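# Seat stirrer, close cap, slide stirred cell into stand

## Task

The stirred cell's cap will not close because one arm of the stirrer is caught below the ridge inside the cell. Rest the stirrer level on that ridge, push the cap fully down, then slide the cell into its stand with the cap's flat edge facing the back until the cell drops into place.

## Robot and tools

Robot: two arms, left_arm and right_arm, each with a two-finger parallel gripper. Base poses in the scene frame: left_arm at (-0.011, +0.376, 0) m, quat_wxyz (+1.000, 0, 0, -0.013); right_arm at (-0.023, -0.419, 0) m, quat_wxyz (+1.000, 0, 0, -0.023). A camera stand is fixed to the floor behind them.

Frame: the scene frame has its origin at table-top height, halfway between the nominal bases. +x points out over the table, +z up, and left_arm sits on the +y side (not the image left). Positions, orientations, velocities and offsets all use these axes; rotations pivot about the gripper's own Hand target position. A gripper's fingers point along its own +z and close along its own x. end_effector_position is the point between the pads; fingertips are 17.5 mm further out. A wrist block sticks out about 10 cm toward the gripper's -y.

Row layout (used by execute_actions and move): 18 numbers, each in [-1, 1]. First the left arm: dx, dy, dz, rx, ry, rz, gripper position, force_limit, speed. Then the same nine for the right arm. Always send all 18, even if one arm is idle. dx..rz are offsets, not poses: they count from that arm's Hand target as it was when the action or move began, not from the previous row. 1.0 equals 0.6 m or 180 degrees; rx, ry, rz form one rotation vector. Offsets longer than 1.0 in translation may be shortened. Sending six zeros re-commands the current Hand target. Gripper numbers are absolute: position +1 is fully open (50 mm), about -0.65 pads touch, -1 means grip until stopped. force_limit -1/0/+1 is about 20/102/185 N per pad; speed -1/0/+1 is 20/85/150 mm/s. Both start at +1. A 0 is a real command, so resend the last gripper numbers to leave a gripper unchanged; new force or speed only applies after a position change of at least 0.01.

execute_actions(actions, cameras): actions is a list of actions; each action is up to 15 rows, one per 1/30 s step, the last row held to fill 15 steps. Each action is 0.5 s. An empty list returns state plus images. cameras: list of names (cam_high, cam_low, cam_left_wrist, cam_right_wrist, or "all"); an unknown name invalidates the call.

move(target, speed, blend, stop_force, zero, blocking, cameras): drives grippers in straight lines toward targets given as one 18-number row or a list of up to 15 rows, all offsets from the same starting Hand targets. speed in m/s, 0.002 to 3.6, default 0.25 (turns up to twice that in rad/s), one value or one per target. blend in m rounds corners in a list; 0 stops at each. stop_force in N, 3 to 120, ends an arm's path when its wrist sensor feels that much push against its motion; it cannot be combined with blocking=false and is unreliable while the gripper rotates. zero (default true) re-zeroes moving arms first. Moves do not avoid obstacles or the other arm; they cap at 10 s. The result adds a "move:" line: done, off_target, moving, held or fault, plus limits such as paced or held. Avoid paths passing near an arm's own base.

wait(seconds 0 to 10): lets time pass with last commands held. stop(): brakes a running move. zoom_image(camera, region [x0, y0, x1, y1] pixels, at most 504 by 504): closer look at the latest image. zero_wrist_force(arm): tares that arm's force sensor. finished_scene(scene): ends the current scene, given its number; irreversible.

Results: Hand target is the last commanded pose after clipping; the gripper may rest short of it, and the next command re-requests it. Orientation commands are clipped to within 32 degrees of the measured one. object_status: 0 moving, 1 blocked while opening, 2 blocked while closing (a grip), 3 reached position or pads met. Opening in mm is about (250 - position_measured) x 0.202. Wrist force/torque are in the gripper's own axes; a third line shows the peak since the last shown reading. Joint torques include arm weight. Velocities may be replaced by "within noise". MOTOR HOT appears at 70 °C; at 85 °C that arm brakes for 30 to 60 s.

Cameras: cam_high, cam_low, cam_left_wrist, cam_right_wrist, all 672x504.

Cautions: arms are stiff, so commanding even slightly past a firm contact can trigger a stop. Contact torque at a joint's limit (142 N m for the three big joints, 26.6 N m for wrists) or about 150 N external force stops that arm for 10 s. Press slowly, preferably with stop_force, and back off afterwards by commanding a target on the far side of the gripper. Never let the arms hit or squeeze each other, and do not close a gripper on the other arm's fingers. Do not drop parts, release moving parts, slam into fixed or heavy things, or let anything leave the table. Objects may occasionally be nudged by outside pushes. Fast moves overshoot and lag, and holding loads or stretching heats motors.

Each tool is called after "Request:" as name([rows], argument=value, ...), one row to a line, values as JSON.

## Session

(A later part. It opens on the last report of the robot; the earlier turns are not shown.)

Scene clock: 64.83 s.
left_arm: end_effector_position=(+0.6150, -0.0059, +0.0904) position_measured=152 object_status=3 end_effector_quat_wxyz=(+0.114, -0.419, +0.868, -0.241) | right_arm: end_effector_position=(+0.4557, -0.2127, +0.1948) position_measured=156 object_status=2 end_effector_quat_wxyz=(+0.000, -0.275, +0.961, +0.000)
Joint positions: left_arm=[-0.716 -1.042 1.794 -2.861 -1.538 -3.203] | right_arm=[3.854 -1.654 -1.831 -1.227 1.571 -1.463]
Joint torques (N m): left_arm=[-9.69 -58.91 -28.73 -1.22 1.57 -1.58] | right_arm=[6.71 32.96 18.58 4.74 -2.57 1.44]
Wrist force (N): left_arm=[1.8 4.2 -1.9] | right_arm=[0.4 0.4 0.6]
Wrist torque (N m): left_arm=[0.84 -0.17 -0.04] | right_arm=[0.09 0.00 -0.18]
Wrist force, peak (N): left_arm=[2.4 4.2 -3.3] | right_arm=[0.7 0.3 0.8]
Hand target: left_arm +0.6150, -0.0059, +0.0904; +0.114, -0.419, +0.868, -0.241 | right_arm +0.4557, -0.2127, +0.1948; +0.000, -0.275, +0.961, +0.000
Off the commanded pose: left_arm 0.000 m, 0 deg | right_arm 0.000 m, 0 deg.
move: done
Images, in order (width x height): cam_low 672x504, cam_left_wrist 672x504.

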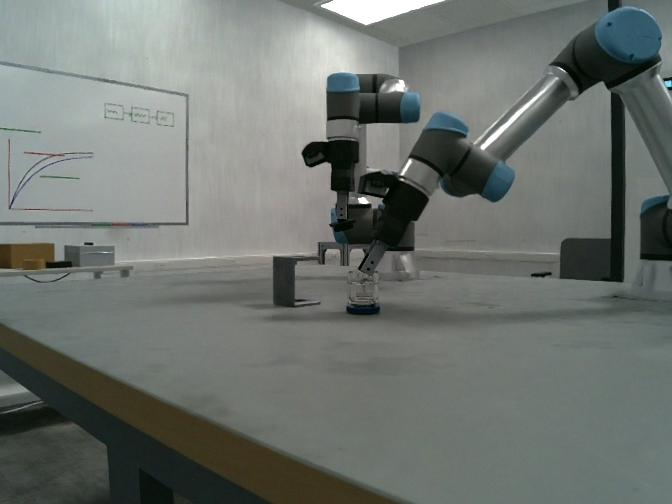

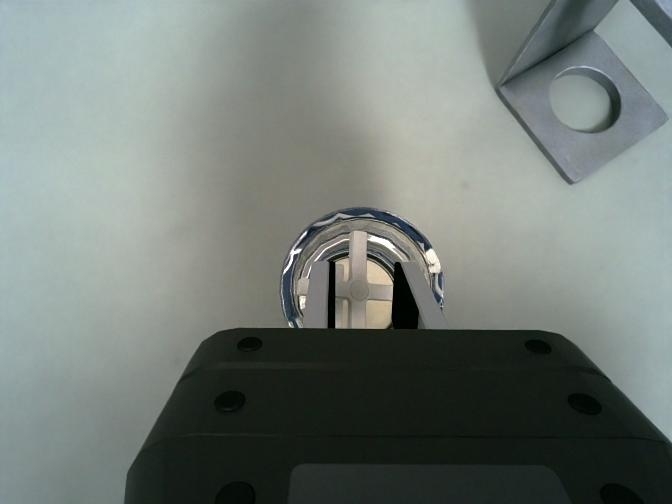

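Request:
move([
  [-0.0008,-0.0008,0,0,0,0,-0.2,-1,-1,0,0,0,0,0,0,-1,-1,-1],
  [-0.0008,-0.0008,-0.022,0,0,0,-0.2,-1,-1,0,0,0,0,0,0,-1,-1,-1],
], cameras=["cam_left_wrist","cam_low"], speed=0.03)

Request:
zoom_image(camera="cam_low", region=[330, 240, 410, 320])

Request:
zoom_image(camera="cam_left_wrist", region=[240, 180, 440, 340])

Scene clock: 66.87 s.
left_arm: end_effector_position=(+0.6169, -0.0086, +0.0814) position_measured=182 object_status=3 end_effector_quat_wxyz=(+0.118, -0.418, +0.866, -0.249) | right_arm: end_effector_position=(+0.4557, -0.2127, +0.1948) position_measured=156 object_status=2 end_effector_quat_wxyz=(+0.000, -0.275, +0.961, +0.000)
Joint positions: left_arm=[-0.717 -1.02 1.802 -2.91 -1.537 -3.204] | right_arm=[3.854 -1.654 -1.831 -1.227 1.571 -1.463]
Joint torques (N m): left_arm=[-3.26 -20.3 9.5 5.92 -2.35 -0.37] | right_arm=[6.03 32.49 18.76 4.58 -2.58 1.46]
Wrist force (N): left_arm=[1.4 -16.9 -52.2] | right_arm=[0.4 0.3 0.6]
Wrist torque (N m): left_arm=[0.52 -0.51 0.22] | right_arm=[0.08 0.00 -0.18]
Wrist force, peak (N): left_arm=[0.4 -18.6 -62.1] | right_arm=[0.4 0.6 0.8]
Hand target: left_arm +0.6145, -0.0064, +0.0772; +0.114, -0.419, +0.868, -0.241 | right_arm +0.4557, -0.2127, +0.1948; +0.000, -0.275, +0.961, +0.000
Off the commanded pose: left_arm 0.005 m, 1 deg | right_arm 0.000 m, 0 deg.
move: off_target (left_arm)
Images, in order (width x height): cam_low 672x504, cam_left_wrist 672x504.

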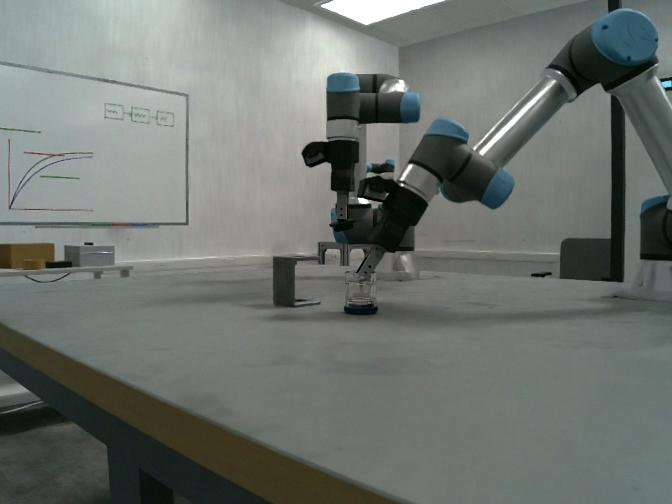

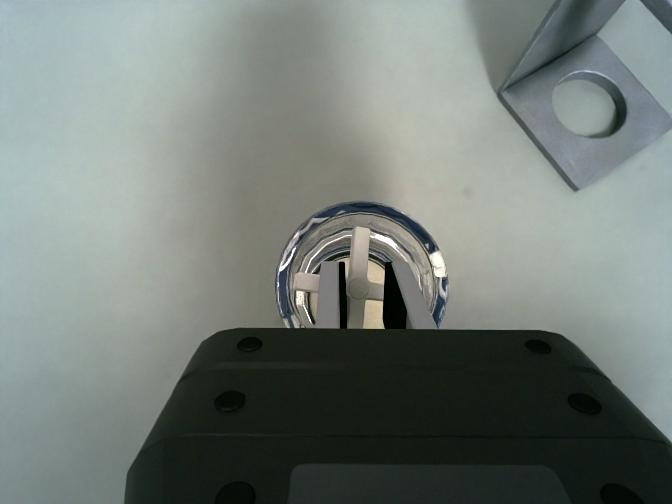

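Scaled by 6.300 from the camera's 672x504 image, which has a finer 960x720 frame.

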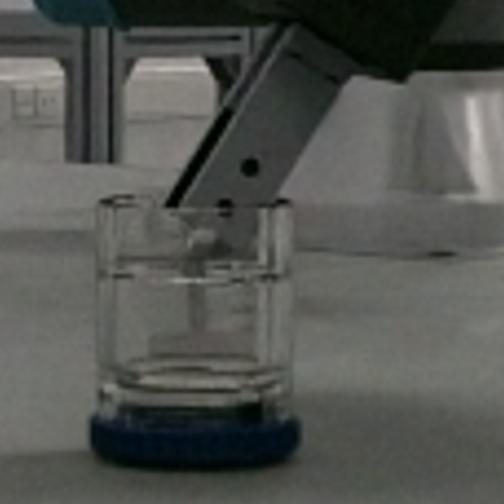

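Scaled by 2.520 from the camera's 672x504 image, which has a finer 960x720 frame.

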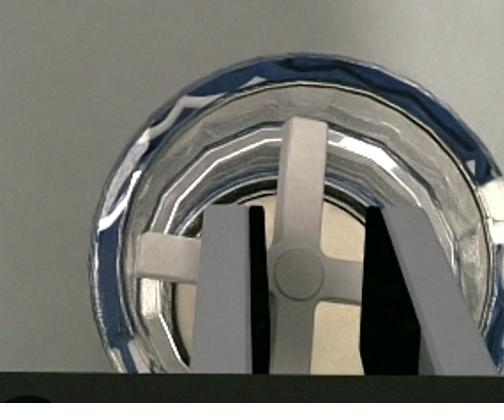

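Request:
move([
  [0,0,0.055,0,0,0,-0.2,-1,-1,0,0,0,0,0,0,-1,-1,-1],
  [0.0103,-0.0037,0.055,0.052,0.065,0,-0.2,-1,-1,0,0,0,0,0,0,-1,-1,-1],
  [0.0103,-0.0037,0.032,0.052,0.065,0,-0.33,-1,-1,0,0,0,0,0,0,-1,-1,-1],
], cameras=["cam_left_wrist","cam_low"], speed=0.06)

Request:
zoom_image(camera="cam_low", region=[330, 240, 410, 320])

Request:
zoom_image(camera="cam_left_wrist", region=[240, 180, 440, 340])

Scene clock: 72.43 s.
left_arm: end_effector_position=(+0.6207, -0.0086, +0.0964) position_measured=202 object_status=3 end_effector_quat_wxyz=(+0.059, -0.431, +0.892, -0.125) | right_arm: end_effector_position=(+0.4557, -0.2127, +0.1948) position_measured=156 object_status=2 end_effector_quat_wxyz=(+0.000, -0.275, +0.961, +0.000)
Joint positions: left_arm=[-0.707 -1.012 1.561 -2.397 -1.556 -3.201] | right_arm=[3.854 -1.654 -1.831 -1.227 1.571 -1.463]
Joint torques (N m): left_arm=[-2.58 -62.78 -31.95 -1.11 1.53 0.12] | right_arm=[5.57 32.48 18.86 4.71 -2.51 1.39]
Wrist force (N): left_arm=[1.3 5.2 -2.3] | right_arm=[0.2 0.3 0.7]
Wrist torque (N m): left_arm=[1.06 -0.04 -0.03] | right_arm=[0.09 0.03 -0.18]
Wrist force, peak (N): left_arm=[1.2 -16.7 -51.8] | right_arm=[0.6 0.4 0.9]
Hand target: left_arm +0.6207, -0.0086, +0.0964; +0.059, -0.431, +0.892, -0.125 | right_arm +0.4557, -0.2127, +0.1948; +0.000, -0.275, +0.961, +0.000
Off the commanded pose: left_arm 0.000 m, 0 deg | right_arm 0.000 m, 0 deg.
move: done
Images, in order (width x height): cam_low 672x504, cam_left_wrist 672x504.

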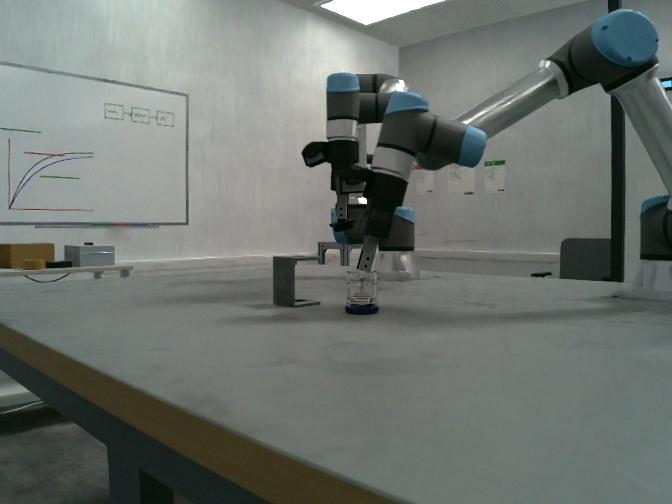

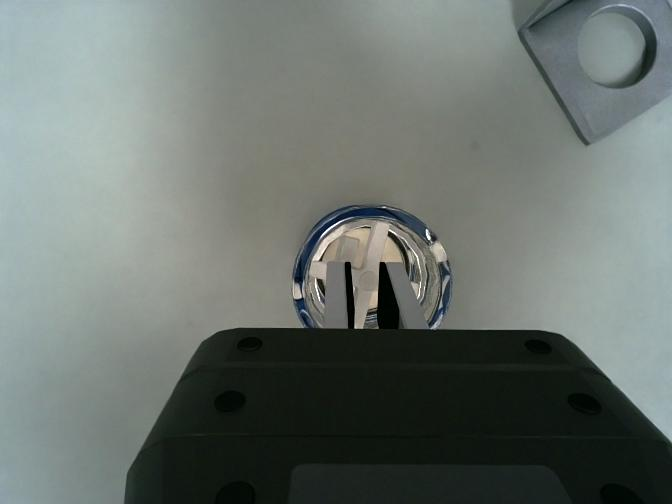

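Scaled by 6.300 from the camera's 672x504 image, which has a finer 960x720 frame.

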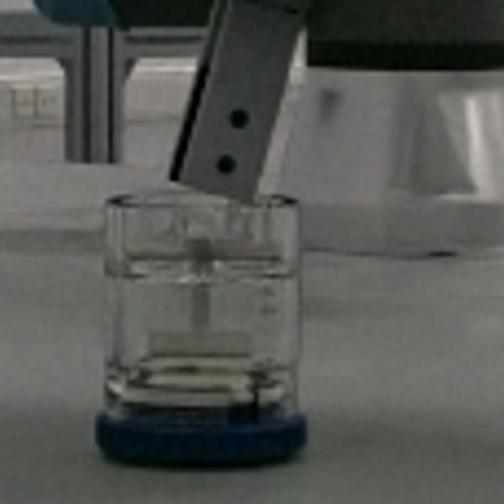

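Scaled by 2.520 from the camera's 672x504 image, which has a finer 960x720 frame.

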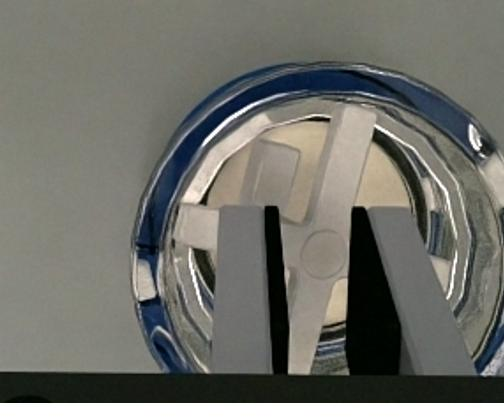

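Request:
move([
  [0,0,0.06,0,0,0,-0.33,-1,-1,0,0,0,0,0,0,-1,-1,-1],
  [-0.055,0.025,0.06,0,0,0,-0.33,-1,-1,0,0,0,0,0,0,-1,-1,-1],
], cameras=["cam_left_wrist","cam_low"], speed=0.1)

Request:
zoom_image(camera="cam_low", region=[340, 260, 390, 320])

Request:
zoom_image(camera="cam_left_wrist", region=[300, 80, 460, 240])

Scene clock: 74.57 s.
left_arm: end_effector_position=(+0.5877, +0.0063, +0.1325) position_measured=202 object_status=3 end_effector_quat_wxyz=(+0.059, -0.431, +0.892, -0.125) | right_arm: end_effector_position=(+0.4557, -0.2127, +0.1948) position_measured=156 object_status=2 end_effector_quat_wxyz=(+0.000, -0.275, +0.961, +0.000)
Joint positions: left_arm=[-0.724 -1.13 1.643 -2.361 -1.551 -3.218] | right_arm=[3.854 -1.654 -1.831 -1.227 1.571 -1.463]
Joint torques (N m): left_arm=[9.19 -44.55 -20.74 -1.1 -0.64 1.77] | right_arm=[6.93 32.19 18.92 4.82 -2.42 1.37]
Wrist force (N): left_arm=[1.4 5.0 -2.1] | right_arm=[0.5 0.1 0.6]
Wrist torque (N m): left_arm=[1.04 -0.07 0.07] | right_arm=[0.05 -0.01 -0.18]
Wrist force, peak (N): left_arm=[1.8 6.5 -2.7] | right_arm=[0.6 0.3 0.9]
Hand target: left_arm +0.5877, +0.0064, +0.1324; +0.059, -0.431, +0.892, -0.125 | right_arm +0.4557, -0.2127, +0.1948; +0.000, -0.275, +0.961, +0.000
Off the commanded pose: left_arm 0.000 m, 0 deg | right_arm 0.000 m, 0 deg.
move: done
Images, in order (width x height): cam_low 672x504, cam_left_wrist 672x504.

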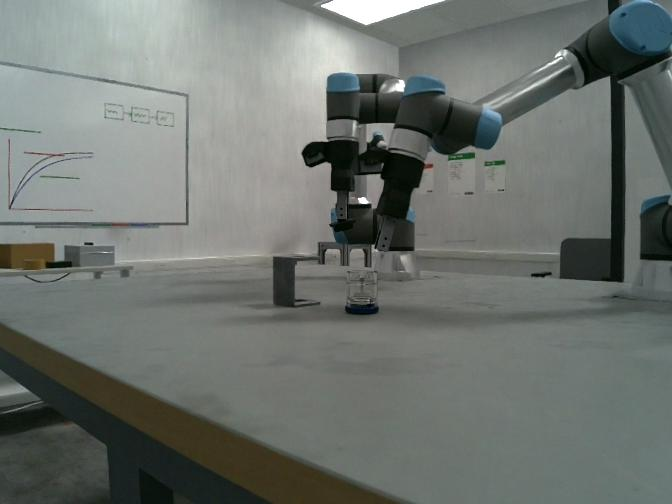

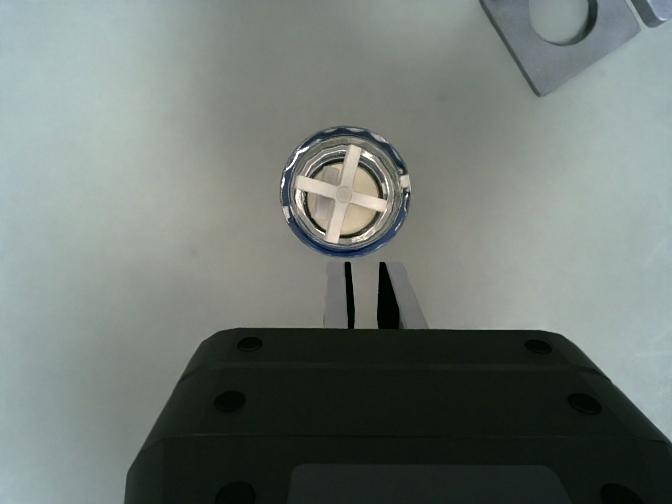

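Scaled by 8.400 from the camera's 672x504 image, which has a finer 960x720 frame.

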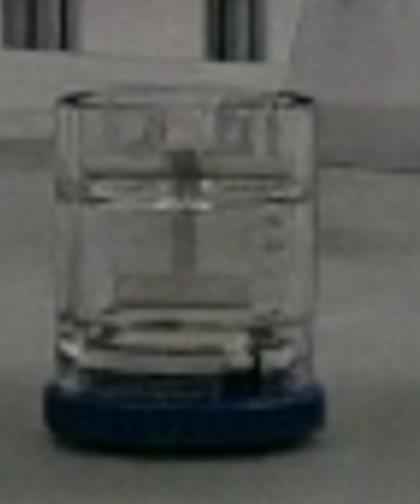

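Scaled by 3.150 from the camera's 672x504 image, which has a finer 960x720 frame.

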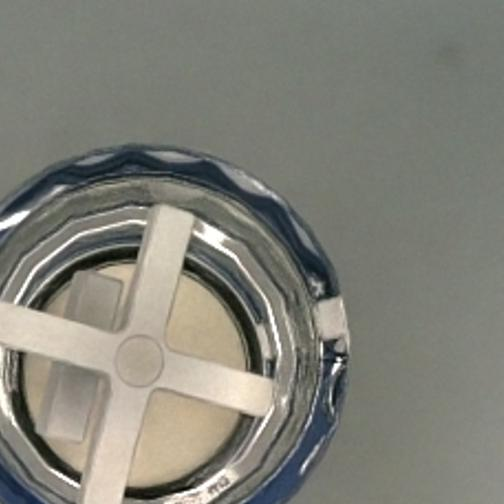

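Request:
move([
  [0,0,0,0,0,-0.0667,-0.38,-1,-1,0,0,0,0,0,0,-1,-1,-1],
])

Request:
move([
  [0.0523,-0.0317,-0.03,0.035,-0.043,0,-0.38,-1,-1,0,0,0,0,0,0,-1,-1,-1],
  [0.0523,-0.0317,-0.06,0.035,-0.043,0,-0.38,-1,-1,0,0,0,0,0,0,-1,-1,-1],
], cameras=["cam_left_wrist","cam_low"], speed=0.06)

Request:
zoom_image(camera="cam_low", region=[330, 240, 410, 320])

Request:
zoom_image(camera="cam_left_wrist", region=[240, 180, 440, 340])

Scene clock: 77.13 s.
left_arm: end_effector_position=(+0.5878, +0.0065, +0.1324) position_measured=209 object_status=3 end_effector_quat_wxyz=(+0.046, -0.335, +0.932, -0.131) | right_arm: end_effector_position=(+0.4557, -0.2127, +0.1948) position_measured=156 object_status=2 end_effector_quat_wxyz=(+0.000, -0.275, +0.961, +0.000)
Joint positions: left_arm=[-0.7 -1.122 1.631 -2.353 -1.615 -2.994] | right_arm=[3.854 -1.654 -1.831 -1.227 1.571 -1.463]
Joint torques (N m): left_arm=[-10.09 -54.87 -14.25 -5.47 1.16 1.77] | right_arm=[6.74 32.53 18.86 4.69 -2.42 1.36]
Wrist force (N): left_arm=[1.3 5.3 -2.1] | right_arm=[0.4 0.3 0.6]
Wrist torque (N m): left_arm=[1.09 -0.04 0.12] | right_arm=[0.09 0.00 -0.18]
Wrist force, peak (N): left_arm=[1.3 5.2 -2.3] | right_arm=[0.5 0.6 0.8]
Hand target: left_arm +0.5877, +0.0064, +0.1324; +0.046, -0.335, +0.932, -0.131 | right_arm +0.4557, -0.2127, +0.1948; +0.000, -0.275, +0.961, +0.000
Off the commanded pose: left_arm 0.000 m, 0 deg | right_arm 0.000 m, 0 deg.
move: done

Scene clock: 79.37 s.
left_arm: end_effector_position=(+0.6190, -0.0126, +0.0962) position_measured=209 object_status=3 end_effector_quat_wxyz=(+0.127, -0.322, +0.933, -0.101) | right_arm: end_effector_position=(+0.4557, -0.2127, +0.1948) position_measured=156 object_status=2 end_effector_quat_wxyz=(+0.000, -0.275, +0.961, +0.000)
Joint positions: left_arm=[-0.756 -1.024 1.598 -2.442 -1.434 -2.998] | right_arm=[3.854 -1.654 -1.831 -1.227 1.571 -1.463]
Joint torques (N m): left_arm=[9.28 -61.29 -31.48 -1.31 1.02 -1.24] | right_arm=[6.5 32.2 18.58 4.71 -2.41 1.22]
Wrist force (N): left_arm=[1.4 5.1 -2.1] | right_arm=[0.4 0.4 0.7]
Wrist torque (N m): left_arm=[1.02 0.00 0.14] | right_arm=[0.09 0.00 -0.18]
Wrist force, peak (N): left_arm=[1.3 5.5 -2.0] | right_arm=[0.5 0.4 0.9]
Hand target: left_arm +0.6191, -0.0126, +0.0964; +0.127, -0.322, +0.933, -0.102 | right_arm +0.4557, -0.2127, +0.1948; +0.000, -0.275, +0.961, +0.000
Off the commanded pose: left_arm 0.000 m, 0 deg | right_arm 0.000 m, 0 deg.
move: done
Images, in order (width x height): cam_low 672x504, cam_left_wrist 672x504.

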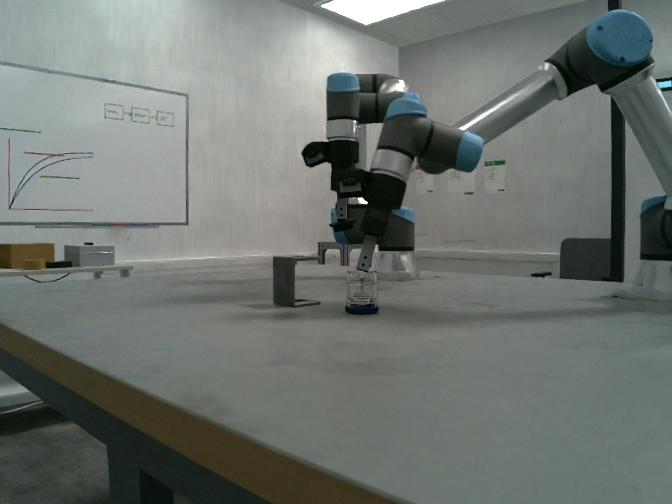

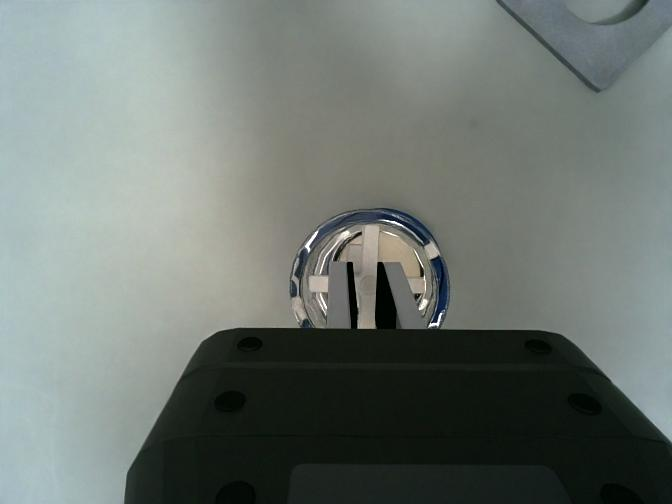

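Scaled by 6.300 from the camera's 672x504 image, which has a finer 960x720 frame.

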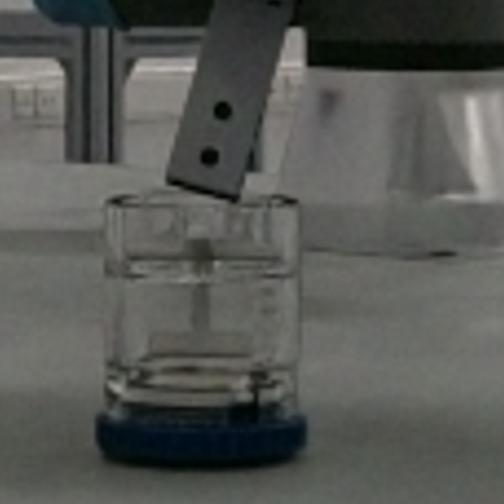

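Scaled by 2.520 from the camera's 672x504 image, which has a finer 960x720 frame.

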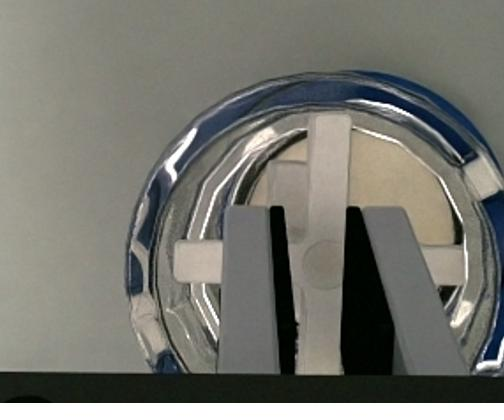

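Request:
move([
  [-0.004,0.0022,-0.031,0,0,0,-0.38,-1,-1,0,0,0,0,0,0,-1,-1,-1],
], cameras=["cam_left_wrist","cam_low"], speed=0.02, stop_force=4)

Request:
zoom_image(camera="cam_low", region=[330, 240, 410, 320])

Request:
zoom_image(camera="cam_left_wrist", region=[240, 180, 440, 340])

Scene clock: 81.83 s.
left_arm: end_effector_position=(+0.6173, -0.0116, +0.0825) position_measured=209 object_status=3 end_effector_quat_wxyz=(+0.127, -0.322, +0.933, -0.102) | right_arm: end_effector_position=(+0.4557, -0.2127, +0.1948) position_measured=156 object_status=2 end_effector_quat_wxyz=(+0.000, -0.275, +0.961, +0.000)
Joint positions: left_arm=[-0.757 -1.01 1.617 -2.475 -1.434 -2.999] | right_arm=[3.854 -1.654 -1.831 -1.227 1.571 -1.463]
Joint torques (N m): left_arm=[6.79 -61.76 -31.84 -5.68 -1.1 1.65] | right_arm=[6.54 32.72 18.37 4.71 -2.32 1.37]
Wrist force (N): left_arm=[1.1 5.0 -1.9] | right_arm=[0.3 0.3 0.7]
Wrist torque (N m): left_arm=[1.02 0.05 0.14] | right_arm=[0.07 0.02 -0.18]
Wrist force, peak (N): left_arm=[0.1 3.9 -13.3] | right_arm=[0.5 0.5 0.9]
Hand target: left_arm +0.6173, -0.0116, +0.0825; +0.127, -0.322, +0.933, -0.102 (not the last commanded pose) | right_arm +0.4557, -0.2127, +0.1948; +0.000, -0.275, +0.961, +0.000
Off the commanded pose: left_arm 0.005 m, 0 deg | right_arm 0.000 m, 0 deg.
move: contact (left_arm)
Images, in order (width x height): cam_low 672x504, cam_left_wrist 672x504.

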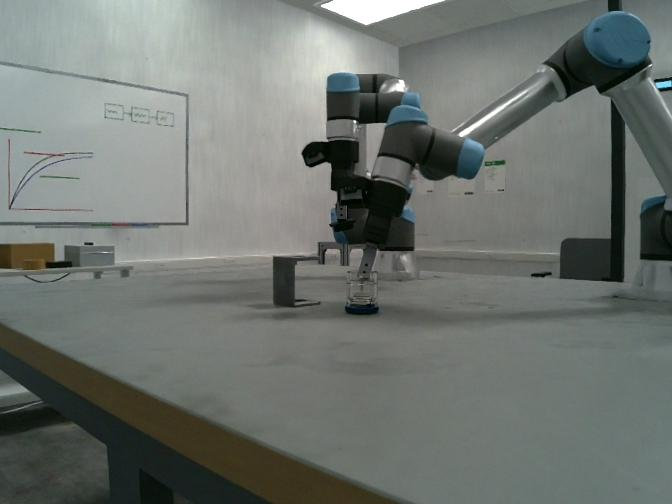

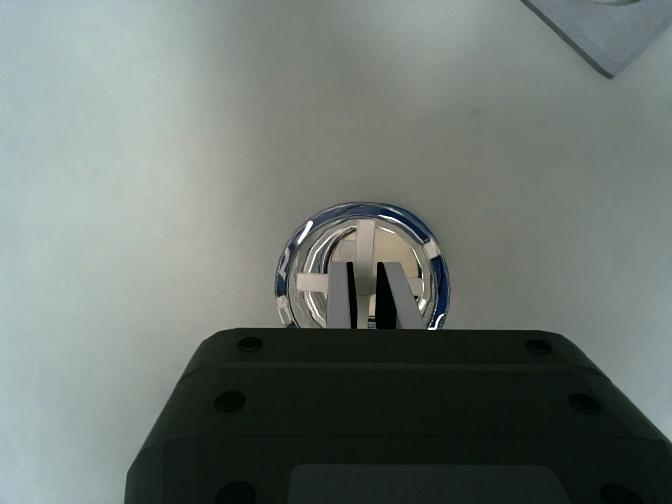

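Scaled by 6.300 from the camera's 672x504 image, which has a finer 960x720 frame.

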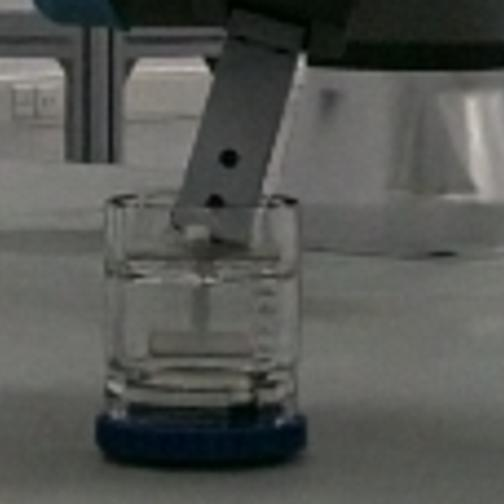

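Scaled by 2.520 from the camera's 672x504 image, which has a finer 960x720 frame.

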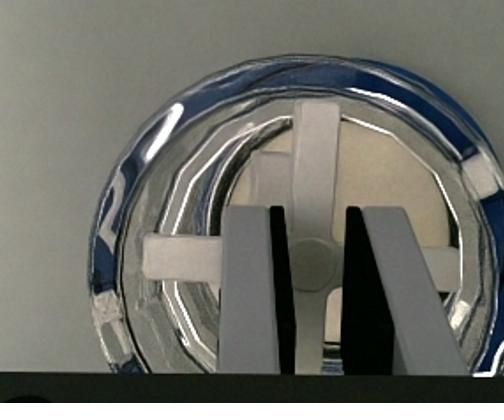

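Request:
move([
  [-0.0032,0.0039,0.003,0,0,0,-0.38,-1,-1,0,0,0,0,0,0,-1,-1,-1],
  [-0.0032,0.0039,-0.02,0,0,0,-0.38,-1,-1,0,0,0,0,0,0,-1,-1,-1],
], cameras=[], speed=0.02, stop_force=4)

Request:
move([
  [0,0,0,0,0,0,-1,-1,-1,0,0,0,0,0,0,-1,-1,-1],
], cameras=["cam_left_wrist","cam_low"])

Request:
zoom_image(camera="cam_low", region=[330, 240, 410, 320])

Request:
zoom_image(camera="cam_left_wrist", region=[240, 180, 440, 340])

Scene clock: 83.90 s.
left_arm: end_effector_position=(+0.6154, -0.0093, +0.0815) position_measured=209 object_status=3 end_effector_quat_wxyz=(+0.127, -0.322, +0.933, -0.102) | right_arm: end_effector_position=(+0.4557, -0.2127, +0.1948) position_measured=156 object_status=2 end_effector_quat_wxyz=(+0.000, -0.275, +0.961, +0.000)
Joint positions: left_arm=[-0.756 -1.015 1.628 -2.481 -1.434 -2.999] | right_arm=[3.854 -1.654 -1.831 -1.227 1.571 -1.463]
Joint torques (N m): left_arm=[6.75 -61.01 -30.02 -5.25 -0.96 1.27] | right_arm=[5.84 32.12 19.1 4.64 -2.26 1.33]
Wrist force (N): left_arm=[0.4 4.1 -3.6] | right_arm=[0.3 0.2 0.6]
Wrist torque (N m): left_arm=[1.06 0.07 0.07] | right_arm=[0.06 0.03 -0.18]
Wrist force, peak (N): left_arm=[-2.1 3.0 -21.7] | right_arm=[0.7 0.4 0.9]
Hand target: left_arm +0.6154, -0.0093, +0.0815; +0.127, -0.322, +0.933, -0.102 (not the last commanded pose) | right_arm +0.4557, -0.2127, +0.1948; +0.000, -0.275, +0.961, +0.000
Off the commanded pose: left_arm 0.011 m, 0 deg | right_arm 0.000 m, 0 deg.
move: contact (left_arm); path passed 1 of 2 targets
No camera images: "cameras" was empty.

Scene clock: 84.40 s.
left_arm: end_effector_position=(+0.6154, -0.0093, +0.0816) position_measured=226 object_status=2 end_effector_quat_wxyz=(+0.127, -0.322, +0.933, -0.102) | right_arm: end_effector_position=(+0.4557, -0.2127, +0.1948) position_measured=156 object_status=2 end_effector_quat_wxyz=(+0.000, -0.275, +0.961, +0.000)
Joint positions: left_arm=[-0.756 -1.015 1.628 -2.481 -1.434 -2.999] | right_arm=[3.854 -1.654 -1.831 -1.227 1.571 -1.463]
Joint torques (N m): left_arm=[6.28 -55.52 -28.05 -5.27 -0.86 1.3] | right_arm=[5.42 32.54 18.6 4.74 -2.42 1.36]
Wrist force (N): left_arm=[-0.4 4.0 -5.3] | right_arm=[0.3 0.4 0.7]
Wrist torque (N m): left_arm=[1.02 0.00 0.07] | right_arm=[0.10 0.02 -0.18]
Wrist force, peak (N): left_arm=[-0.3 4.5 -5.8] | right_arm=[0.7 0.6 0.5]
Hand target: left_arm +0.6154, -0.0093, +0.0815; +0.127, -0.322, +0.933, -0.102 | right_arm +0.4557, -0.2127, +0.1948; +0.000, -0.275, +0.961, +0.000
Off the commanded pose: left_arm 0.000 m, 0 deg | right_arm 0.000 m, 0 deg.
move: done
Images, in order (width x height): cam_low 672x504, cam_left_wrist 672x504.

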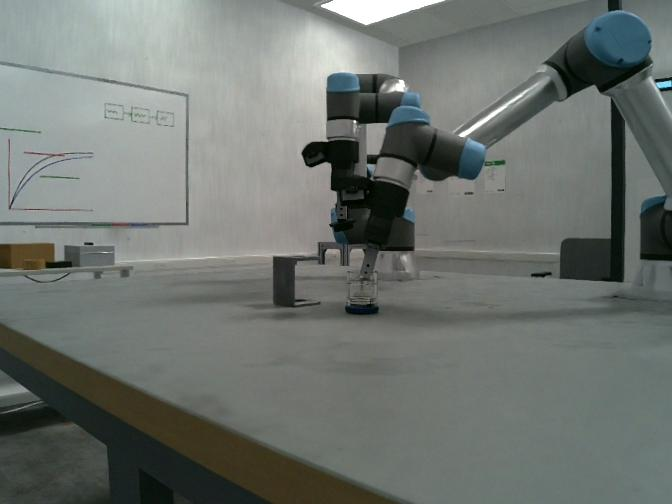

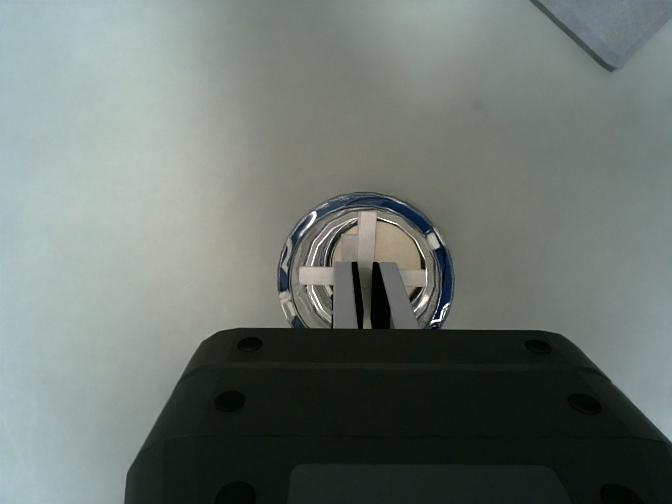

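Scaled by 6.300 from the camera's 672x504 image, which has a finer 960x720 frame.

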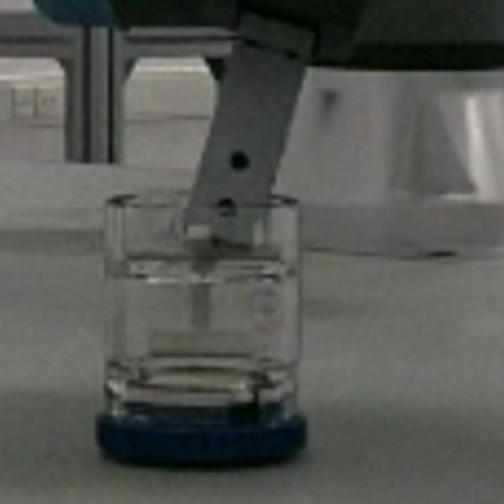

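Scaled by 2.520 from the camera's 672x504 image, which has a finer 960x720 frame.

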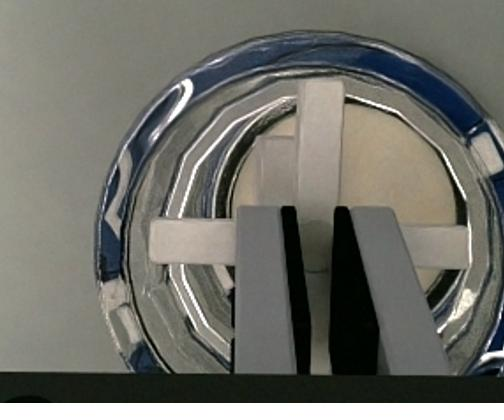

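Request:
move([
  [0.001,0.001,0.004,0.035,-0.043,0,-1,-1,-1,0,0,0,0,0,0,-1,-1,-1],
  [0.004,0.003,0.012,0.035,-0.043,0,-1,-1,-1,0,0,0,0,0,0,-1,-1,-1],
], cameras=["cam_left_wrist","cam_low"], speed=0.04)

Request:
zoom_image(camera="cam_low", region=[330, 240, 410, 320])

Request:
zoom_image(camera="cam_left_wrist", region=[240, 180, 440, 340])

Scene clock: 87.67 s.
left_arm: end_effector_position=(+0.6179, -0.0074, +0.0890) position_measured=226 object_status=2 end_effector_quat_wxyz=(+0.207, -0.307, +0.926, -0.072) | right_arm: end_effector_position=(+0.4557, -0.2127, +0.1948) position_measured=156 object_status=2 end_effector_quat_wxyz=(+0.000, -0.275, +0.961, +0.000)
Joint positions: left_arm=[-0.817 -1.028 1.666 -2.518 -1.25 -3.005] | right_arm=[3.854 -1.654 -1.831 -1.227 1.571 -1.463]
Joint torques (N m): left_arm=[-6.36 -40.37 -11.58 -6.12 0.44 -1.38] | right_arm=[5.45 32.63 19.32 4.6 -2.24 1.38]
Wrist force (N): left_arm=[1.1 5.2 -1.7] | right_arm=[0.4 0.3 0.6]
Wrist torque (N m): left_arm=[1.06 0.16 0.04] | right_arm=[0.08 0.00 -0.18]
Wrist force, peak (N): left_arm=[-0.4 4.2 -5.7] | right_arm=[0.5 0.7 0.8]
Hand target: left_arm +0.6178, -0.0075, +0.0887; +0.207, -0.307, +0.926, -0.072 | right_arm +0.4557, -0.2127, +0.1948; +0.000, -0.275, +0.961, +0.000
Off the commanded pose: left_arm 0.000 m, 0 deg | right_arm 0.000 m, 0 deg.
move: done
Images, in order (width x height): cam_low 672x504, cam_left_wrist 672x504.

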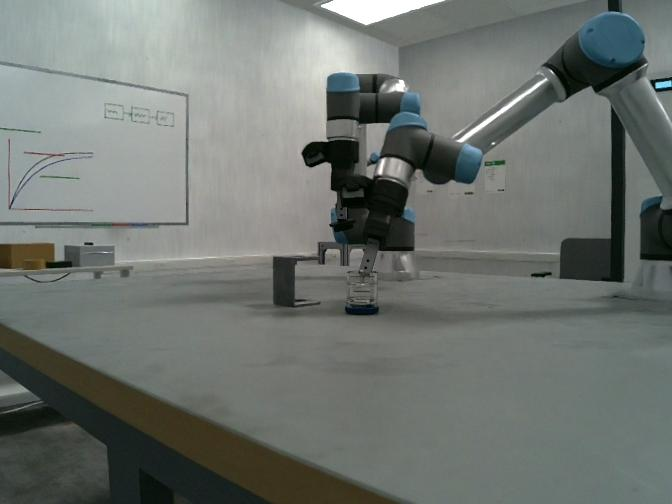

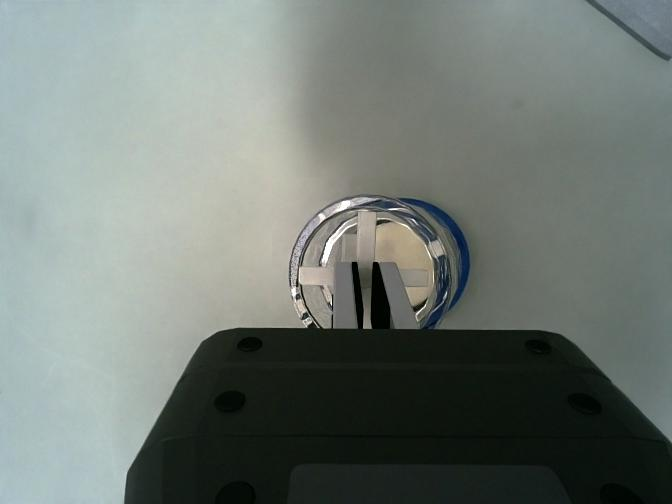

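Scaled by 6.300 from the camera's 672x504 image, which has a finer 960x720 frame.

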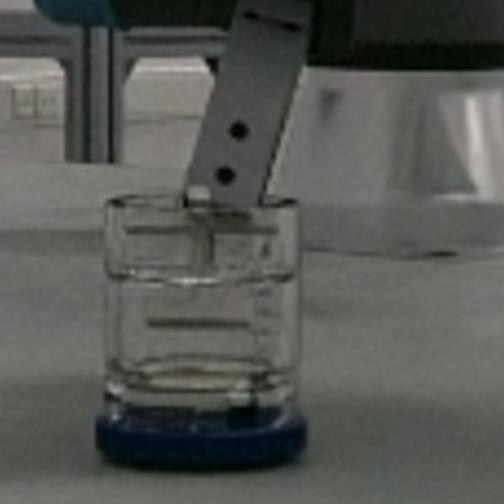

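Scaled by 2.520 from the camera's 672x504 image, which has a finer 960x720 frame.

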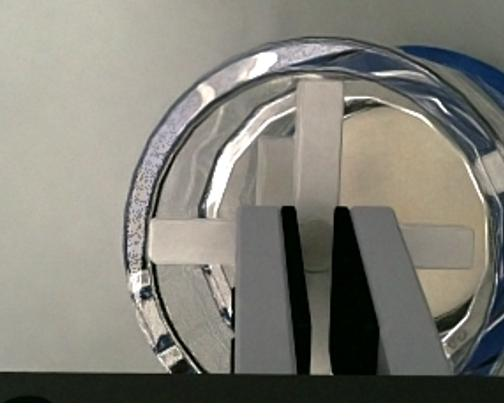

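Request:
move([
  [0.0052,0.0047,0.008,-0.095,0.116,0,-1,-1,-1,0,0,0,0,0,0,-1,-1,-1],
], cameras=["cam_left_wrist","cam_low"], speed=0.1)

Request:
zoom_image(camera="cam_low", region=[330, 240, 410, 320])

Request:
zoom_image(camera="cam_left_wrist", region=[240, 180, 440, 340])

Scene clock: 91.33 s.
left_arm: end_effector_position=(+0.6210, -0.0046, +0.0935) position_measured=226 object_status=2 end_effector_quat_wxyz=(-0.011, -0.342, +0.927, -0.151) | right_arm: end_effector_position=(+0.4557, -0.2127, +0.1948) position_measured=156 object_status=2 end_effector_quat_wxyz=(+0.000, -0.275, +0.961, +0.000)
Joint positions: left_arm=[-0.634 -0.983 1.518 -2.354 -1.749 -2.961] | right_arm=[3.854 -1.654 -1.831 -1.227 1.571 -1.463]
Joint torques (N m): left_arm=[-10.46 -64 -12.01 -6.14 -0.19 -1.38] | right_arm=[6.16 32 19.04 4.56 -2.31 1.46]
Wrist force (N): left_arm=[1.4 5.1 -1.9] | right_arm=[0.4 0.5 0.8]
Wrist torque (N m): left_arm=[1.05 -0.11 -0.08] | right_arm=[0.11 0.00 -0.18]
Wrist force, peak (N): left_arm=[1.7 5.6 -1.4] | right_arm=[0.4 0.4 0.9]
Hand target: left_arm +0.6209, -0.0046, +0.0935; -0.011, -0.342, +0.927, -0.151 | right_arm +0.4557, -0.2127, +0.1948; +0.000, -0.275, +0.961, +0.000
Off the commanded pose: left_arm 0.000 m, 0 deg | right_arm 0.000 m, 0 deg.
move: done
Images, in order (width x height): cam_low 672x504, cam_left_wrist 672x504.

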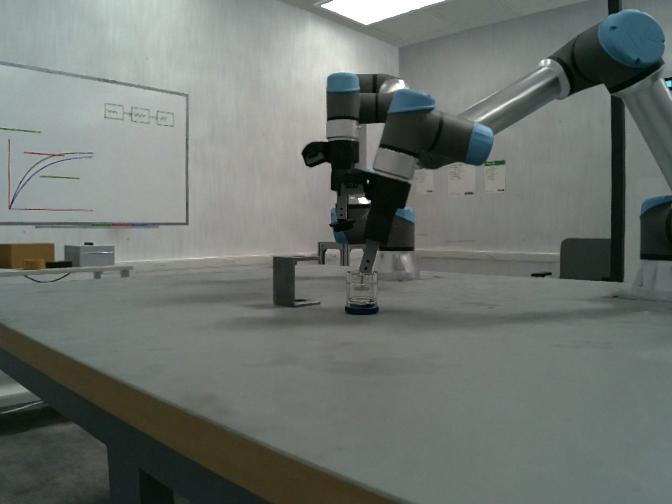

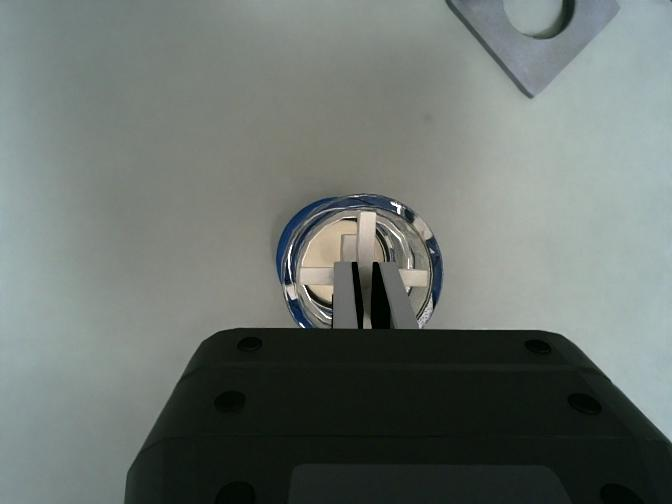

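Scaled by 6.300 from the camera's 672x504 image, which has a finer 960x720 frame.

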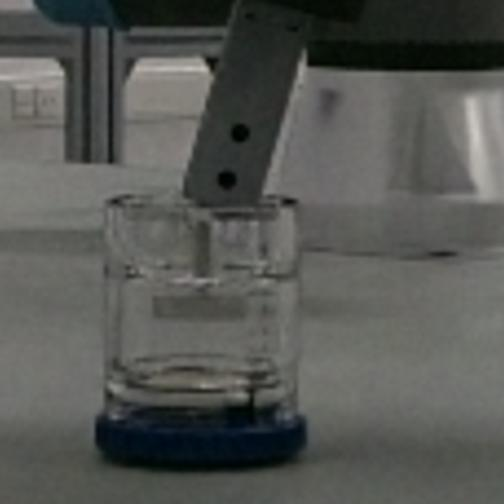

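Scaled by 2.520 from the camera's 672x504 image, which has a finer 960x720 frame.

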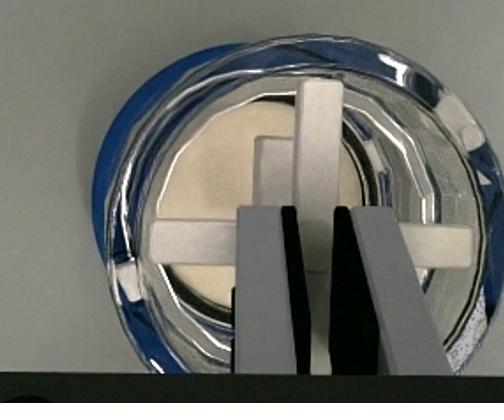

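Request:
move([
  [0.0035,0.0028,0,-0.018,0.0215,0,-1,-1,-1,0,0,0,0,0,0,-1,-1,-1],
], cameras=["cam_left_wrist","cam_high"], speed=0.1)

Request:
zoom_image(camera="cam_left_wrist", region=[260, 180, 460, 340])

Scene clock: 93.13 s.
left_arm: end_effector_position=(+0.6231, -0.0029, +0.0935) position_measured=226 object_status=2 end_effector_quat_wxyz=(-0.052, -0.347, +0.922, -0.166) | right_arm: end_effector_position=(+0.4557, -0.2127, +0.1948) position_measured=156 object_status=2 end_effector_quat_wxyz=(+0.000, -0.275, +0.961, +0.000)
Joint positions: left_arm=[-0.599 -0.961 1.486 -2.32 -1.84 -2.947] | right_arm=[3.854 -1.654 -1.831 -1.227 1.571 -1.463]
Joint torques (N m): left_arm=[-9.22 -64.52 -10.81 -5.99 -0.23 -1.59] | right_arm=[5.59 31.75 18.93 4.62 -2.25 1.41]
Wrist force (N): left_arm=[2.0 5.2 -2.2] | right_arm=[0.3 0.4 0.8]
Wrist torque (N m): left_arm=[1.06 -0.18 -0.06] | right_arm=[0.10 0.02 -0.17]
Wrist force, peak (N): left_arm=[1.8 5.4 -2.3] | right_arm=[0.4 0.4 0.8]
Hand target: left_arm +0.6230, -0.0030, +0.0935; -0.052, -0.347, +0.922, -0.166 | right_arm +0.4557, -0.2127, +0.1948; +0.000, -0.275, +0.961, +0.000
Off the commanded pose: left_arm 0.000 m, 0 deg | right_arm 0.000 m, 0 deg.
move: done
Images, in order (width x height): cam_high 672x504, cam_left_wrist 672x504.

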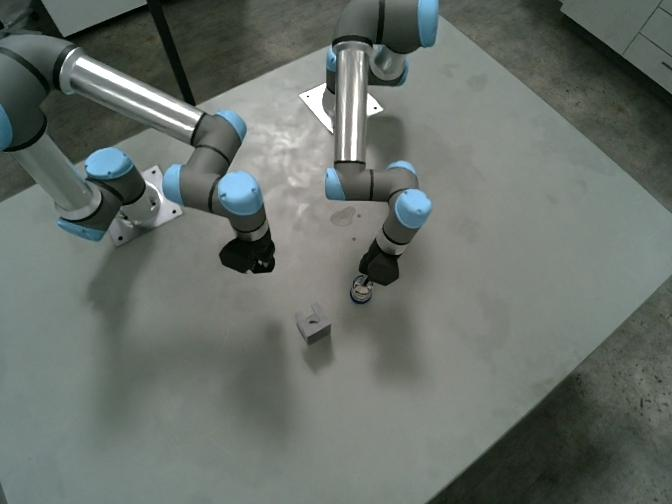

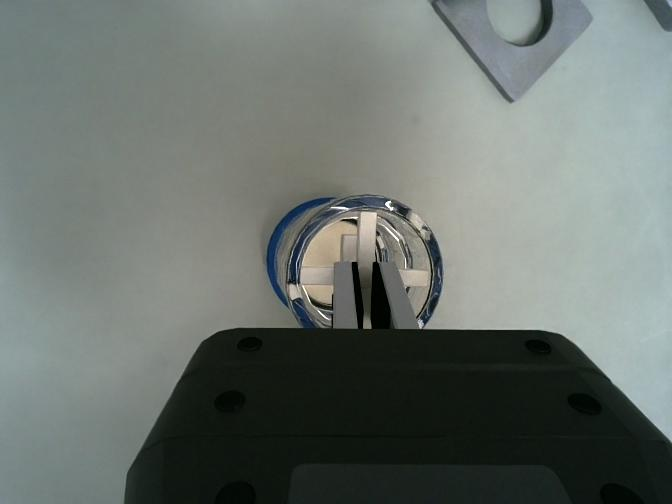

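Scaled by 2.520 from the camera's 672x504 image, which has a finer 960x720 frame.

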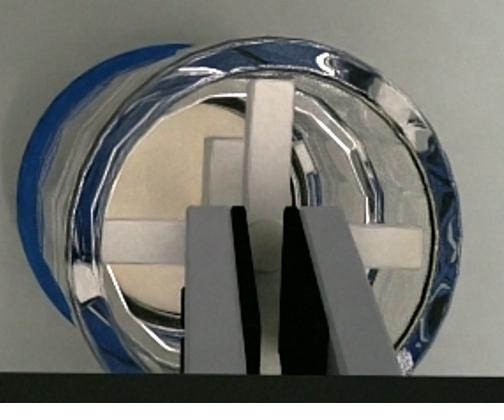

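Request:
move([
  [0,0,-0.022,0,0,0,-1,-1,-1,0,0,0,0,0,0,-1,-1,-1],
], cameras=["cam_left_wrist","cam_low"], speed=0.02, stop_force=3)

Request:
zoom_image(camera="cam_left_wrist", region=[260, 180, 460, 340])

Request:
zoom_image(camera="cam_low", region=[330, 240, 410, 320])

Scene clock: 96.87 s.
left_arm: end_effector_position=(+0.6230, -0.0030, +0.0815) position_measured=226 object_status=2 end_effector_quat_wxyz=(-0.052, -0.347, +0.922, -0.166) | right_arm: end_effector_position=(+0.4557, -0.2127, +0.1948) position_measured=156 object_status=2 end_effector_quat_wxyz=(+0.000, -0.275, +0.961, +0.000)
Joint positions: left_arm=[-0.599 -0.947 1.496 -2.345 -1.84 -2.947] | right_arm=[3.854 -1.654 -1.831 -1.227 1.571 -1.463]
Joint torques (N m): left_arm=[-3.78 -63.31 -30.69 -4.99 1.25 -1.59] | right_arm=[5.3 31.78 18.63 4.66 -2.28 1.35]
Wrist force (N): left_arm=[2.1 4.5 -2.7] | right_arm=[0.3 0.2 0.5]
Wrist torque (N m): left_arm=[1.04 -0.20 -0.04] | right_arm=[0.07 0.02 -0.17]
Wrist force, peak (N): left_arm=[4.9 1.4 -13.2] | right_arm=[0.6 0.4 0.9]
Hand target: left_arm +0.6230, -0.0030, +0.0815; -0.052, -0.347, +0.922, -0.166 (not the last commanded pose) | right_arm +0.4557, -0.2127, +0.1948; +0.000, -0.275, +0.961, +0.000
Off the commanded pose: left_arm 0.001 m, 0 deg | right_arm 0.000 m, 0 deg.
move: contact (left_arm)
Images, in order (width x height): cam_low 672x504, cam_left_wrist 672x504.

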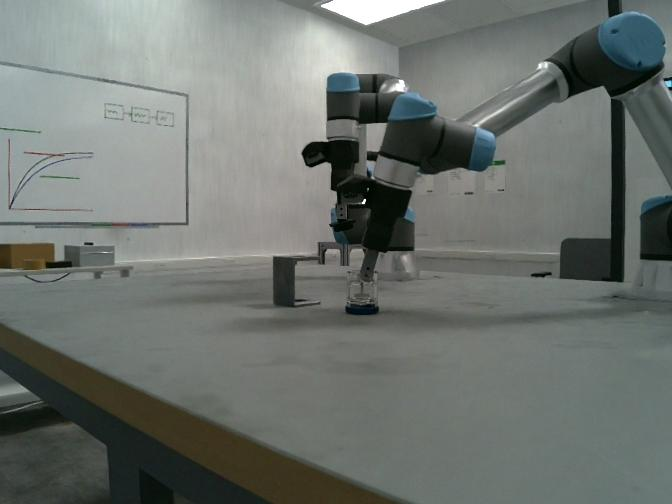

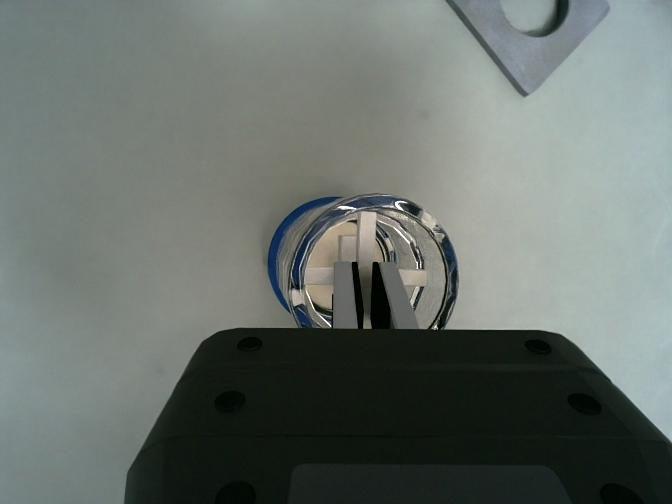

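Scaled by 2.520 from the camera's 672x504 image, which has a finer 960x720 frame.

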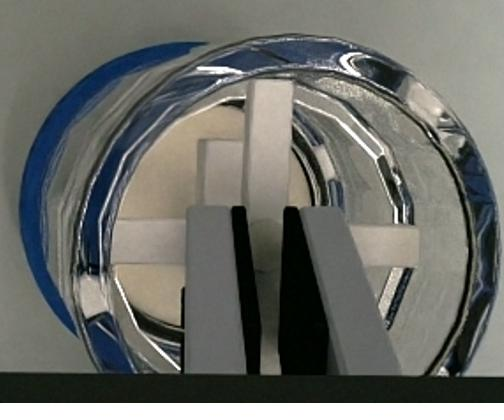

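Scaled by 6.300 from the camera's 672x504 image, which has a finer 960x720 frame.

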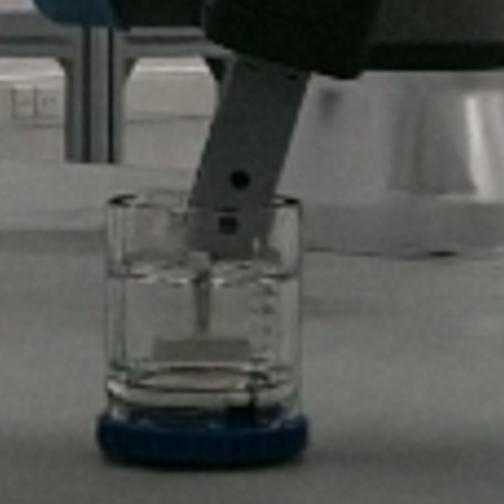

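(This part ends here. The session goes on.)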